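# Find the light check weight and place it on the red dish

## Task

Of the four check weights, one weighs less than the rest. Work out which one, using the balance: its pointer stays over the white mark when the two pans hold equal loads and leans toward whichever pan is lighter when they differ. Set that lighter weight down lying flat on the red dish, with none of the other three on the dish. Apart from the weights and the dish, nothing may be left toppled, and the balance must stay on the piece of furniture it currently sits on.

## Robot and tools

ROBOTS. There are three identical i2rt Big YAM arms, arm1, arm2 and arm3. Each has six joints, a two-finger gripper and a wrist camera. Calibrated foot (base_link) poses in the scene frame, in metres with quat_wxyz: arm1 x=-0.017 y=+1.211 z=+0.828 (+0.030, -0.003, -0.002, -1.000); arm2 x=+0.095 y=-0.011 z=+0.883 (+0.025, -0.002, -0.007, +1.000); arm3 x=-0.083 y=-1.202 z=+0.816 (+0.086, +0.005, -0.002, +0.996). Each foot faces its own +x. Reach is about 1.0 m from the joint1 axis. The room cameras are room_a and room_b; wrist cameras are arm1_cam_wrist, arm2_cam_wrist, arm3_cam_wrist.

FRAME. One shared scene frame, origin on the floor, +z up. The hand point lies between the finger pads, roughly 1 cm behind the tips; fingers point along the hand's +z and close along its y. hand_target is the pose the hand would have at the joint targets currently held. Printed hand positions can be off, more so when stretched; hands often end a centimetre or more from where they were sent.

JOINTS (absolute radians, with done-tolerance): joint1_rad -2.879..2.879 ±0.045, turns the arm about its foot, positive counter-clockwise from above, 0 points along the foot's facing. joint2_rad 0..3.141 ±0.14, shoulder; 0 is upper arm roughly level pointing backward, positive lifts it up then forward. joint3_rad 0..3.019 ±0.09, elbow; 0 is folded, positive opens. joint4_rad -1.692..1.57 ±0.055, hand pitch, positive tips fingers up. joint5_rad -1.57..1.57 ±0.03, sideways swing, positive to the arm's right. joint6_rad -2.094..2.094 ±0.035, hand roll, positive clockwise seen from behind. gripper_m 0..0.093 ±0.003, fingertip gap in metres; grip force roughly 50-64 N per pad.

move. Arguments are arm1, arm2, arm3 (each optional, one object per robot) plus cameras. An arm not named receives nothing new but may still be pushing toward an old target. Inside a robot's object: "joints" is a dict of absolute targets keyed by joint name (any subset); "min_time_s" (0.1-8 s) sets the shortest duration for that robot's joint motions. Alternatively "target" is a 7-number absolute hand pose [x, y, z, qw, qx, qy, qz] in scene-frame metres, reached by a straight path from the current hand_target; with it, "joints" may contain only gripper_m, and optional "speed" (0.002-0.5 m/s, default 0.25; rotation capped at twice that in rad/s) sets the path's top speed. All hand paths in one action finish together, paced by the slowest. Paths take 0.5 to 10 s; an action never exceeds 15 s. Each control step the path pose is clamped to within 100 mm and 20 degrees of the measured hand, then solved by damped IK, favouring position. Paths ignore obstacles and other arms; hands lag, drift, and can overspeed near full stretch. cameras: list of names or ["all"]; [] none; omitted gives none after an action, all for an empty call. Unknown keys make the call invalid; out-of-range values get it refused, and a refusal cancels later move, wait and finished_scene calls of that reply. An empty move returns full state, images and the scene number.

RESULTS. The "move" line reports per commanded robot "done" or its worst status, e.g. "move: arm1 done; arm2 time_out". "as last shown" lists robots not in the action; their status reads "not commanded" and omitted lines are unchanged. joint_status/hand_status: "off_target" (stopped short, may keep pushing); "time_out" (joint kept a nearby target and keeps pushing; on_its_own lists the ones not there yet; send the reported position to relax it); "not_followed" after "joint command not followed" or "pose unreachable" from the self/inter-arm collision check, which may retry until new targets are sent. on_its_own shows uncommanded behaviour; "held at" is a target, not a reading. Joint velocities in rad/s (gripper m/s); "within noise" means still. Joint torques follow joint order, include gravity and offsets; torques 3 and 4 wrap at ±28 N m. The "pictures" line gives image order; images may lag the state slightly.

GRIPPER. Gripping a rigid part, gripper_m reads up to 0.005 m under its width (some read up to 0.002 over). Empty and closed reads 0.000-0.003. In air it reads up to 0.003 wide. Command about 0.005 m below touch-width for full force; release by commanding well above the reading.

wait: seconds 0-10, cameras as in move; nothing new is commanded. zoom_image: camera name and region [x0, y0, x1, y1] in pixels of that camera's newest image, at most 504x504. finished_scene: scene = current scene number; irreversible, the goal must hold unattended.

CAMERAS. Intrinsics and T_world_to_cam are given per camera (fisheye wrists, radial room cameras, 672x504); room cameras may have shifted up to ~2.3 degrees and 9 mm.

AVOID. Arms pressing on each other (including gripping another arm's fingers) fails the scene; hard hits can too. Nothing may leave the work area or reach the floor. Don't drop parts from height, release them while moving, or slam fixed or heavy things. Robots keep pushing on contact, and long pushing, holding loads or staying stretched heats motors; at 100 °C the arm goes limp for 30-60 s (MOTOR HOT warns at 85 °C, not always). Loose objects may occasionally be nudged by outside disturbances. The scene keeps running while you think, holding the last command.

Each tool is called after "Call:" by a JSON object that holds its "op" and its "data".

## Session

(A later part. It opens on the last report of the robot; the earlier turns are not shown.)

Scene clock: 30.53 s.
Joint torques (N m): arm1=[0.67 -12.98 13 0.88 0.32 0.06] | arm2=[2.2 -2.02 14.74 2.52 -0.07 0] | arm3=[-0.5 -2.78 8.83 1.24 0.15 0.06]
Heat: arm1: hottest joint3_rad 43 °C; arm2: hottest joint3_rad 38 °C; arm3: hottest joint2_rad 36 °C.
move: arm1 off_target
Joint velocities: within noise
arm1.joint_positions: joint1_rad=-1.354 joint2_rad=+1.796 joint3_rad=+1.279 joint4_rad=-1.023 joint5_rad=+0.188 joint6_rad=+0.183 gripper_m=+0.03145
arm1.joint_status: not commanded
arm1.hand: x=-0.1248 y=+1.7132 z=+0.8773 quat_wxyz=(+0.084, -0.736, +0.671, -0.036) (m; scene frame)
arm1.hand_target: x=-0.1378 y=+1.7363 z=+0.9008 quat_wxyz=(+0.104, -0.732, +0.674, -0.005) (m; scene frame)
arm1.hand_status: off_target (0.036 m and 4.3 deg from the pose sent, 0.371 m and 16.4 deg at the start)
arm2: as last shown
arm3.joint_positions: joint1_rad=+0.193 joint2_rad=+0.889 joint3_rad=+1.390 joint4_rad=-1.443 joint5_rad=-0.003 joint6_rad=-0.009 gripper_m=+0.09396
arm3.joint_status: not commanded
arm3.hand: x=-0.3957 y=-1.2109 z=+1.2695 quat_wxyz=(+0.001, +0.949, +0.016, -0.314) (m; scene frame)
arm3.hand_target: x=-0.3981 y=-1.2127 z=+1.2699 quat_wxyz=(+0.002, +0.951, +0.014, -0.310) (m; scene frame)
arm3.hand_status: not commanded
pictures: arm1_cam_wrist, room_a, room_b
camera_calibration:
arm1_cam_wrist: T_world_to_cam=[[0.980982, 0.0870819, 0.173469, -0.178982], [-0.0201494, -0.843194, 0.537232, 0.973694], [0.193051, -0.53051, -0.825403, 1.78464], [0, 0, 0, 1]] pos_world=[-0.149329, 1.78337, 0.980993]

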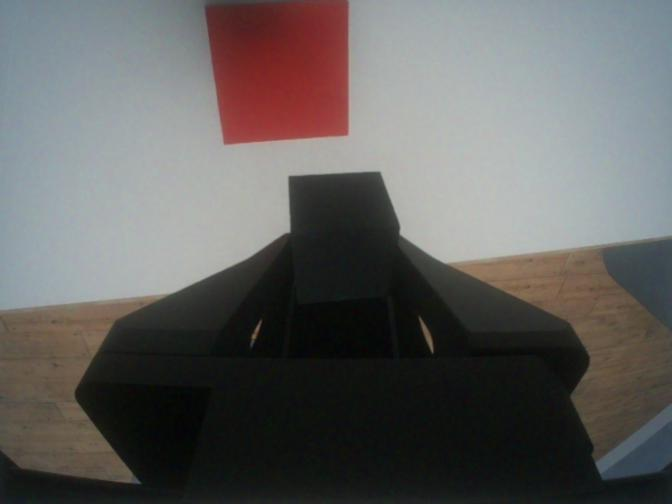

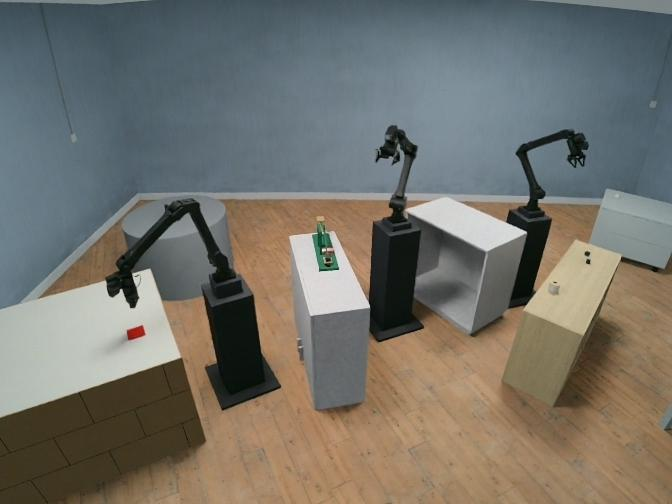

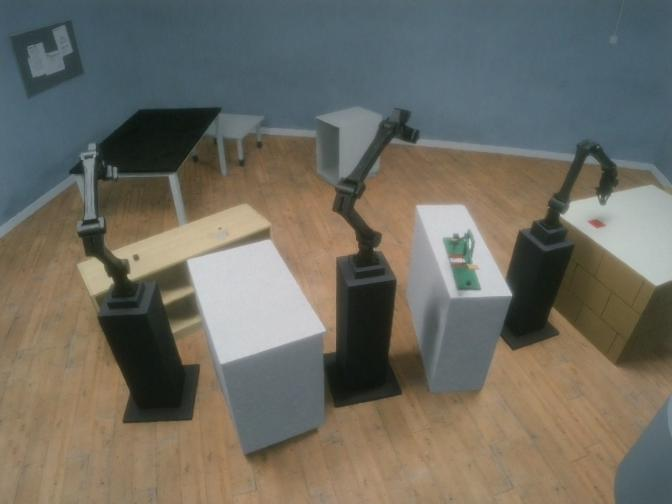

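Call:
{"op": "move", "data": {"arm1": {"target":[-0.147,1.768,0.755,-0.1045,0.731,-0.673,0.005],"speed":0.15}, "cameras": ["arm1_cam_wrist","room_a","room_b"]}}

Call:
{"op": "zoom_image", "data": {"camera": "room_a", "region": [90, 280, 190, 370]}}

Call:
{"op": "zoom_image", "data": {"camera": "room_b", "region": [560, 170, 650, 260]}}

Scene clock: 32.73 s.
Joint torques (N m): arm1=[0.32 -13.86 10.73 0.95 0.32 0.03] | arm2=[2.2 -2.26 14.74 2.58 -0.05 -0.01] | arm3=[-0.5 -2.84 8.81 1.25 0.15 0.06]
Heat: arm1: hottest joint3_rad 43 °C; arm2: hottest joint3_rad 39 °C; arm3: hottest joint2_rad 36 °C.
move: arm1 off_target
Joint velocities: within noise
arm1.joint_positions: joint1_rad=-1.354 joint2_rad=+2.070 joint3_rad=+1.284 joint4_rad=-0.738 joint5_rad=+0.188 joint6_rad=+0.183 gripper_m=+0.03145
arm1.joint_status: not commanded
arm1.hand: x=-0.1344 y=+1.7434 z=+0.7420 quat_wxyz=(+0.088, -0.735, +0.672, -0.029) (m; scene frame)
arm1.hand_target: x=-0.1470 y=+1.7670 z=+0.7559 quat_wxyz=(+0.104, -0.732, +0.674, -0.005) (m; scene frame)
arm1.hand_status: off_target (0.031 m and 3.4 deg from the pose sent, 0.136 m and 4.3 deg at the start)
arm2.joint_positions: joint1_rad=-0.811 joint2_rad=+0.890 joint3_rad=+1.357 joint4_rad=-0.915 joint5_rad=+0.001 joint6_rad=+0.009 gripper_m=+0.09396
arm2.joint_status: not commanded
arm2.hand: x=-0.1675 y=+0.2859 z=+1.4184 quat_wxyz=(-0.227, +0.767, -0.353, -0.486) (m; scene frame)
arm2.hand_target: x=-0.1726 y=+0.2843 z=+1.4423 quat_wxyz=(-0.234, +0.759, -0.340, -0.504) (m; scene frame)
arm2.hand_status: not commanded
arm3: as last shown
pictures: arm1_cam_wrist, room_a, room_b
camera_calibration:
arm1_cam_wrist: T_world_to_cam=[[0.981698, 0.0842598, 0.17079, -0.141689], [-0.0181264, -0.851387, 0.524224, 1.09596], [0.18958, -0.517726, -0.834278, 1.67468], [0, 0, 0, 1]] pos_world=[-0.158524, 1.81205, 0.846822]

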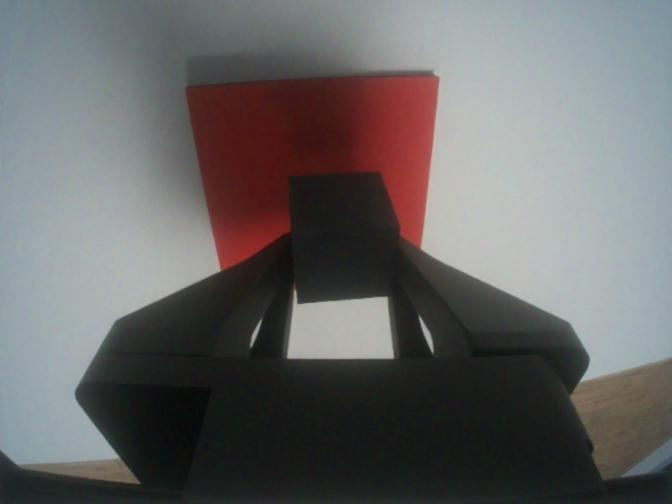

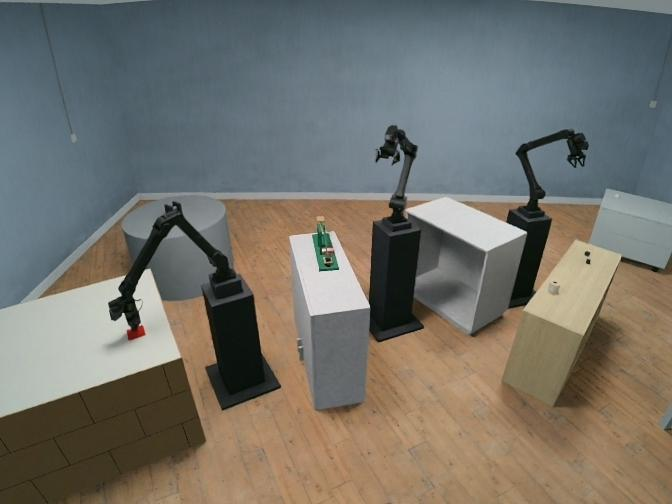

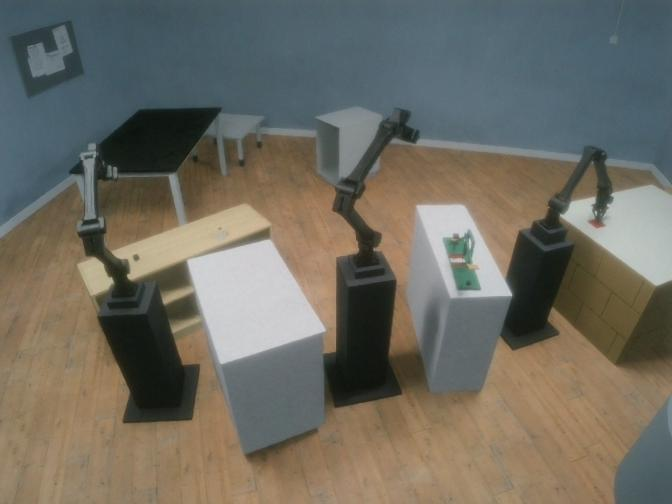

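Scaled by 5.040 from the camera's 672x504 image, which has a finer 960x720 frame.

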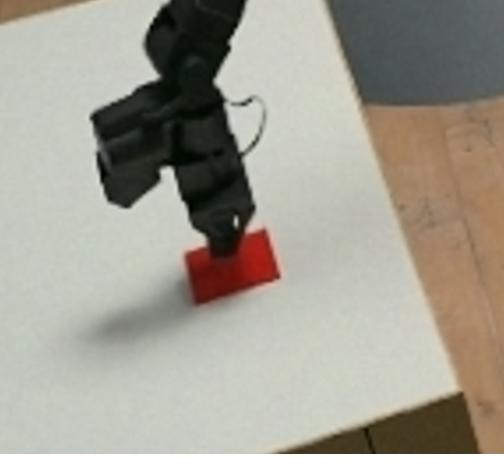

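Scaled by 5.600 from the camera's 672x504 image, which has a finer 960x720 frame.

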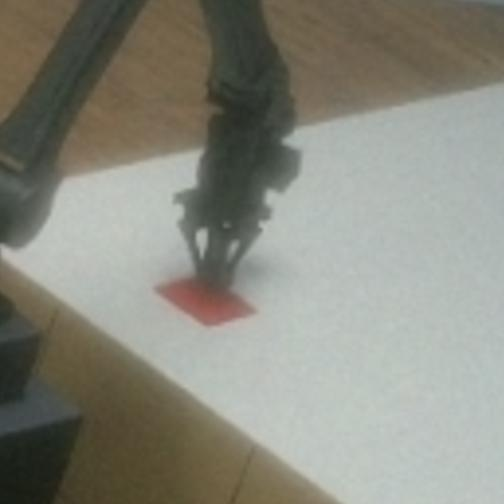

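Call:
{"op": "move", "data": {"arm1": {"target":[-0.148,1.77,0.722,-0.1045,0.731,-0.673,0.005],"speed":0.1}, "cameras": ["arm1_cam_wrist","room_a","room_b"]}}

Call:
{"op": "zoom_image", "data": {"camera": "room_a", "region": [110, 300, 170, 360]}}

Call:
{"op": "zoom_image", "data": {"camera": "room_b", "region": [570, 190, 630, 250]}}

Scene clock: 34.07 s.
Joint torques (N m): arm1=[0.67 -11.87 10.09 1.07 0.24 0.04] | arm2=[2.26 -2.14 14.69 2.5 -0.06 0] | arm3=[-0.5 -2.78 8.81 1.21 0.14 0.04]
Heat: arm1: hottest joint3_rad 44 °C; arm2: hottest joint3_rad 39 °C; arm3: hottest joint2_rad 36 °C.
move: arm1 off_target
Joint velocities: within noise
arm1.joint_positions: joint1_rad=-1.354 joint2_rad=+2.110 joint3_rad=+1.294 joint4_rad=-0.682 joint5_rad=+0.190 joint6_rad=+0.183 gripper_m=+0.03148
arm1.joint_status: not commanded
arm1.hand: x=-0.1369 y=+1.7529 z=+0.7243 quat_wxyz=(+0.096, -0.734, +0.673, -0.019) (m; scene frame)
arm1.hand_target: x=-0.1479 y=+1.7691 z=+0.7224 quat_wxyz=(+0.104, -0.732, +0.674, -0.005) (m; scene frame)
arm1.hand_status: off_target (0.021 m and 1.9 deg from the pose sent, 0.036 m and 3.4 deg at the start)
arm2, arm3: as last shown
pictures: arm1_cam_wrist, room_a, room_b
camera_calibration:
arm1_cam_wrist: T_world_to_cam=[[0.982658, 0.0789665, 0.167771, -0.125404], [-0.0163656, -0.864321, 0.502675, 1.15171], [0.184702, -0.496703, -0.84804, 1.63774], [0, 0, 0, 1]] pos_world=[-0.160416, 1.81882, 0.830968]

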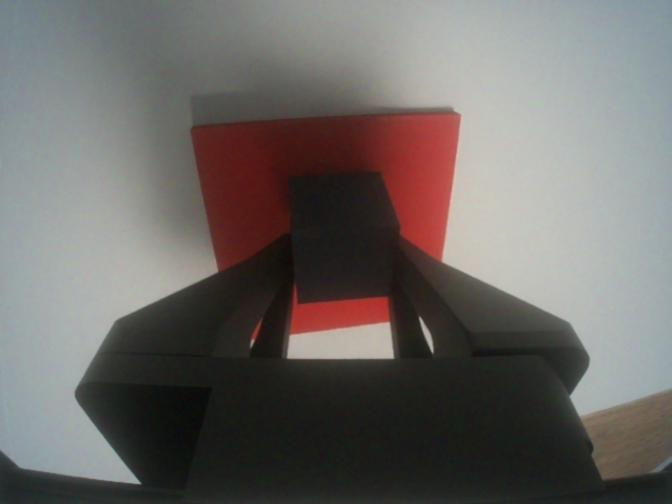

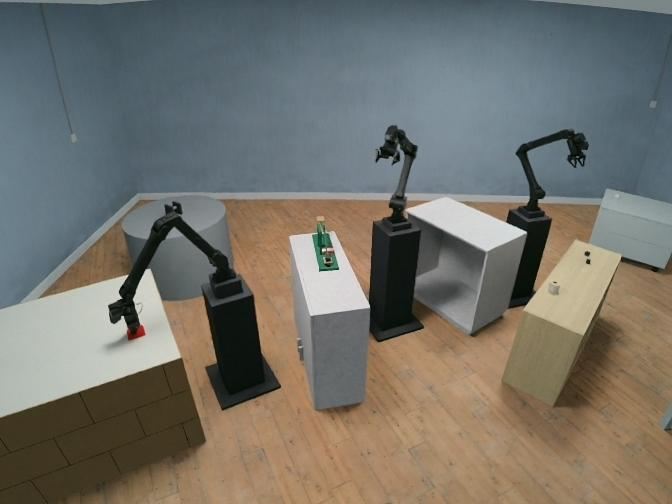

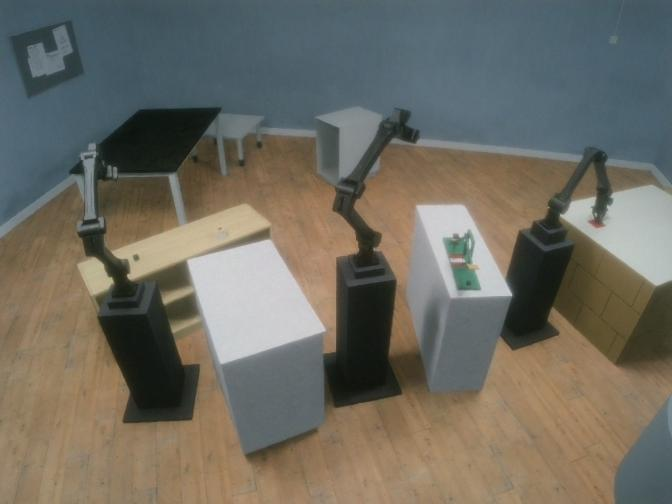

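Scaled by 8.400 from the camera's 672x504 image, which has a finer 960x720 frame.

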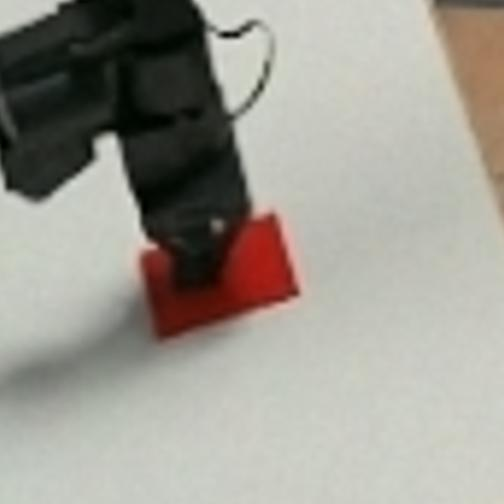

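Scaled by 8.400 from the camera's 672x504 image, which has a finer 960x720 frame.

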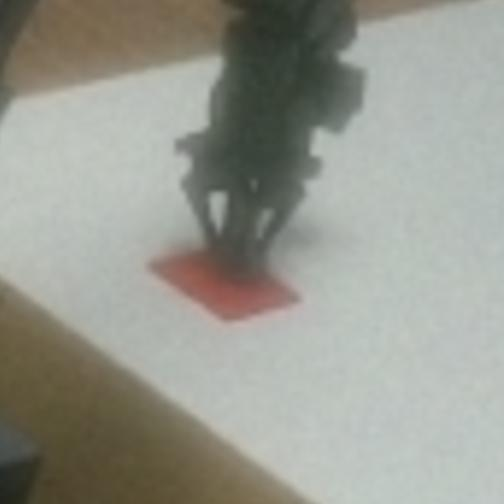

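Call:
{"op": "move", "data": {"arm1": {"target":[-0.146,1.764,0.71,-0.1045,0.731,-0.673,0.005],"speed":0.06}, "cameras": ["arm1_cam_wrist"]}}

Scene clock: 35.27 s.
Joint torques (N m): arm1=[0.56 -11.34 8.09 1.85 0.24 0.03] | arm2=[2.14 -2.2 14.75 2.56 -0.05 -0.01] | arm3=[-0.62 -2.84 8.83 1.22 0.15 0.05]
Heat: arm1: hottest joint3_rad 43 °C; arm2: hottest joint3_rad 40 °C; arm3: hottest joint2_rad 36 °C.
move: arm1 off_target
Joint velocities: within noise
arm1.joint_positions: joint1_rad=-1.354 joint2_rad=+2.111 joint3_rad=+1.294 joint4_rad=-0.661 joint5_rad=+0.190 joint6_rad=+0.183 gripper_m=+0.03148
arm1.joint_status: not commanded
arm1.hand: x=-0.1382 y=+1.7575 z=+0.7243 quat_wxyz=(+0.101, -0.733, +0.673, -0.010) (m; scene frame)
arm1.hand_target: x=-0.1459 y=+1.7631 z=+0.7103 quat_wxyz=(+0.104, -0.732, +0.674, -0.005) (m; scene frame)
arm1.hand_status: off_target (0.018 m and 0.7 deg from the pose sent, 0.020 m and 1.9 deg at the start)
arm2, arm3: as last shown
pictures: arm1_cam_wrist
camera_calibration:
arm1_cam_wrist: T_world_to_cam=[[0.983581, 0.0756362, 0.163853, -0.115683], [-0.0137979, -0.87376, 0.486162, 1.1847], [0.17994, -0.48044, -0.85837, 1.61853], [0, 0, 0, 1]] pos_world=[-0.161109, 1.8215, 0.832303]

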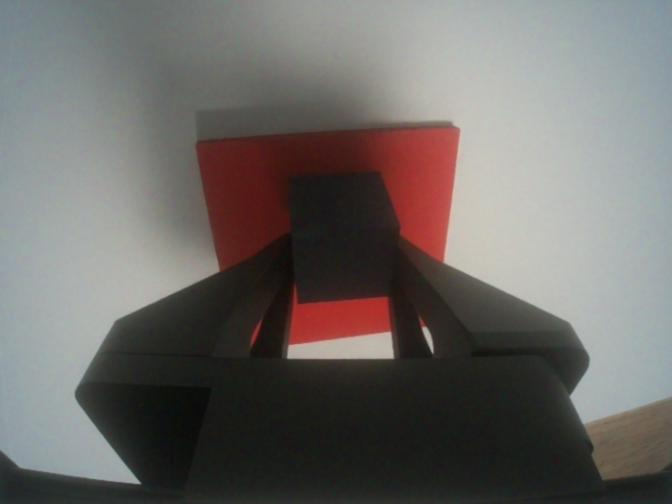

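Call:
{"op": "move", "data": {"arm1": {"target":[-0.148,1.765,0.734,-0.1045,0.731,-0.673,0.005],"speed":0.06}}}

Call:
{"op": "move", "data": {"arm1": {"joints":{"gripper_m":0.06}}, "cameras": ["arm1_cam_wrist"]}}

Scene clock: 36.40 s.
Joint torques (N m): arm1=[0.67 -14.39 8.79 -0.13 0.27 0.05] | arm2=[2.2 -2.2 14.76 2.56 -0.06 -0.01] | arm3=[-0.56 -2.9 8.8 1.2 0.15 0.05]
Heat: arm1: hottest joint3_rad 43 °C; arm2: hottest joint3_rad 40 °C; arm3: hottest joint2_rad 36 °C.
move: arm1 off_target
Joint velocities: within noise
arm1.joint_positions: joint1_rad=-1.354 joint2_rad=+2.111 joint3_rad=+1.294 joint4_rad=-0.666 joint5_rad=+0.190 joint6_rad=+0.186 gripper_m=+0.03148
arm1.joint_status: not commanded
arm1.hand: x=-0.1383 y=+1.7564 z=+0.7242 quat_wxyz=(+0.100, -0.732, +0.674, -0.012) (m; scene frame)
arm1.hand_target: x=-0.1481 y=+1.7646 z=+0.7339 quat_wxyz=(+0.104, -0.732, +0.673, -0.005) (m; scene frame)
arm1.hand_status: off_target (0.016 m and 1.0 deg from the pose sent, 0.016 m and 0.7 deg at the start)
arm2, arm3: as last shown
pictures: none

Scene clock: 37.03 s.
Joint torques (N m): arm1=[0.62 -14.33 8.96 0.24 0.26 0.04] | arm2=[2.2 -2.26 14.72 2.55 -0.06 -0.02] | arm3=[-0.56 -2.84 8.83 1.25 0.15 0.06]
Heat: arm1: hottest joint3_rad 43 °C; arm2: hottest joint3_rad 40 °C; arm3: hottest joint2_rad 36 °C.
move: arm1 done
Joint velocities: within noise
arm1.joint_positions: joint1_rad=-1.354 joint2_rad=+2.111 joint3_rad=+1.294 joint4_rad=-0.674 joint5_rad=+0.191 joint6_rad=+0.186 gripper_m=+0.05985
arm1.joint_status: all done
arm1.hand: x=-0.1377 y=+1.7546 z=+0.7241 quat_wxyz=(+0.098, -0.733, +0.673, -0.015) (m; scene frame)
arm1.hand_target: x=-0.1480 y=+1.7646 z=+0.7339 quat_wxyz=(+0.104, -0.732, +0.673, -0.005) (m; scene frame)
arm1.hand_status: not commanded
arm2, arm3: as last shown
pictures: arm1_cam_wrist
camera_calibration:
arm1_cam_wrist: T_world_to_cam=[[0.983091, 0.0756975, 0.166738, -0.118172], [-0.017236, -0.868262, 0.495807, 1.16515], [0.182304, -0.490297, -0.852276, 1.63007], [0, 0, 0, 1]] pos_world=[-0.160911, 1.81981, 0.831282]

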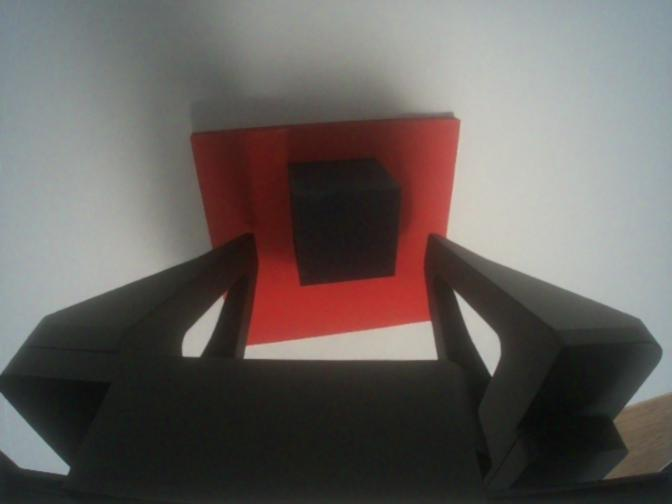

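Released nicely. Retreat up.

Call:
{"op": "move", "data": {"arm1": {"target":[-0.148,1.765,0.92,-0.1045,0.731,-0.673,0.005],"speed":0.2}, "cameras": ["arm1_cam_wrist","room_a"]}}

Scene clock: 38.90 s.
Joint torques (N m): arm1=[0.44 -14.86 12.96 0.14 0.24 0.07] | arm2=[2.26 -2.02 14.72 2.54 -0.06 -0.02] | arm3=[-0.56 -2.73 8.81 1.21 0.15 0.06]
Heat: arm1: hottest joint3_rad 43 °C; arm2: hottest joint3_rad 41 °C; arm3: hottest joint2_rad 36 °C.
move: arm1 off_target
Joint velocities: within noise
arm1.joint_positions: joint1_rad=-1.353 joint2_rad=+1.853 joint3_rad=+1.410 joint4_rad=-1.082 joint5_rad=+0.191 joint6_rad=+0.186 gripper_m=+0.05993
arm1.joint_status: not commanded
arm1.hand: x=-0.1352 y=+1.7484 z=+0.8933 quat_wxyz=(+0.089, -0.734, +0.672, -0.030) (m; scene frame)
arm1.hand_target: x=-0.1478 y=+1.7638 z=+0.9203 quat_wxyz=(+0.104, -0.732, +0.674, -0.005) (m; scene frame)
arm1.hand_status: off_target (0.034 m and 3.4 deg from the pose sent, 0.196 m and 1.4 deg at the start)
arm2, arm3: as last shown
pictures: arm1_cam_wrist, room_a
camera_calibration:
arm1_cam_wrist: T_world_to_cam=[[0.98137, 0.0824683, 0.173528, -0.16649], [-0.02123, -0.851114, 0.524552, 1.0197], [0.190951, -0.518464, -0.833506, 1.80444], [0, 0, 0, 1]] pos_world=[-0.159524, 1.81715, 0.99802]

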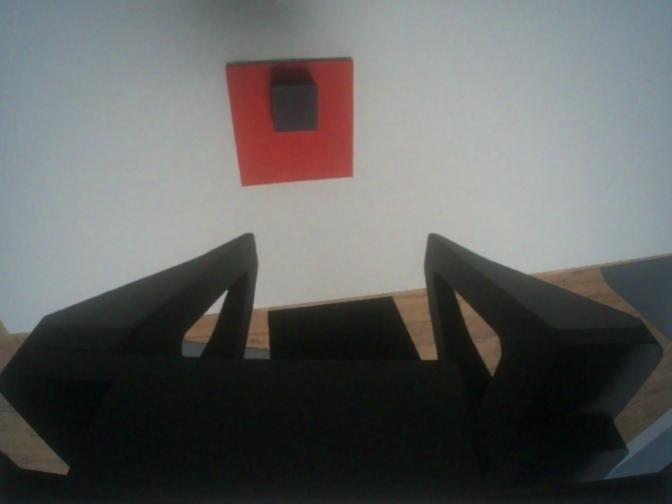

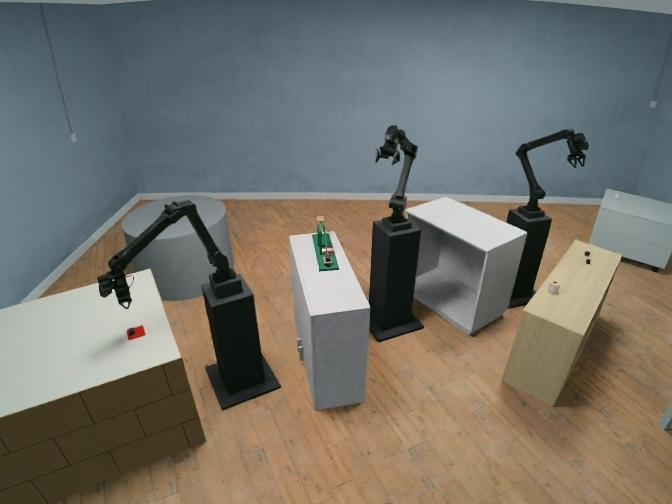

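Call:
{"op": "finished_scene", "data": {"scene": 1}}

The scene is finished: the task was done.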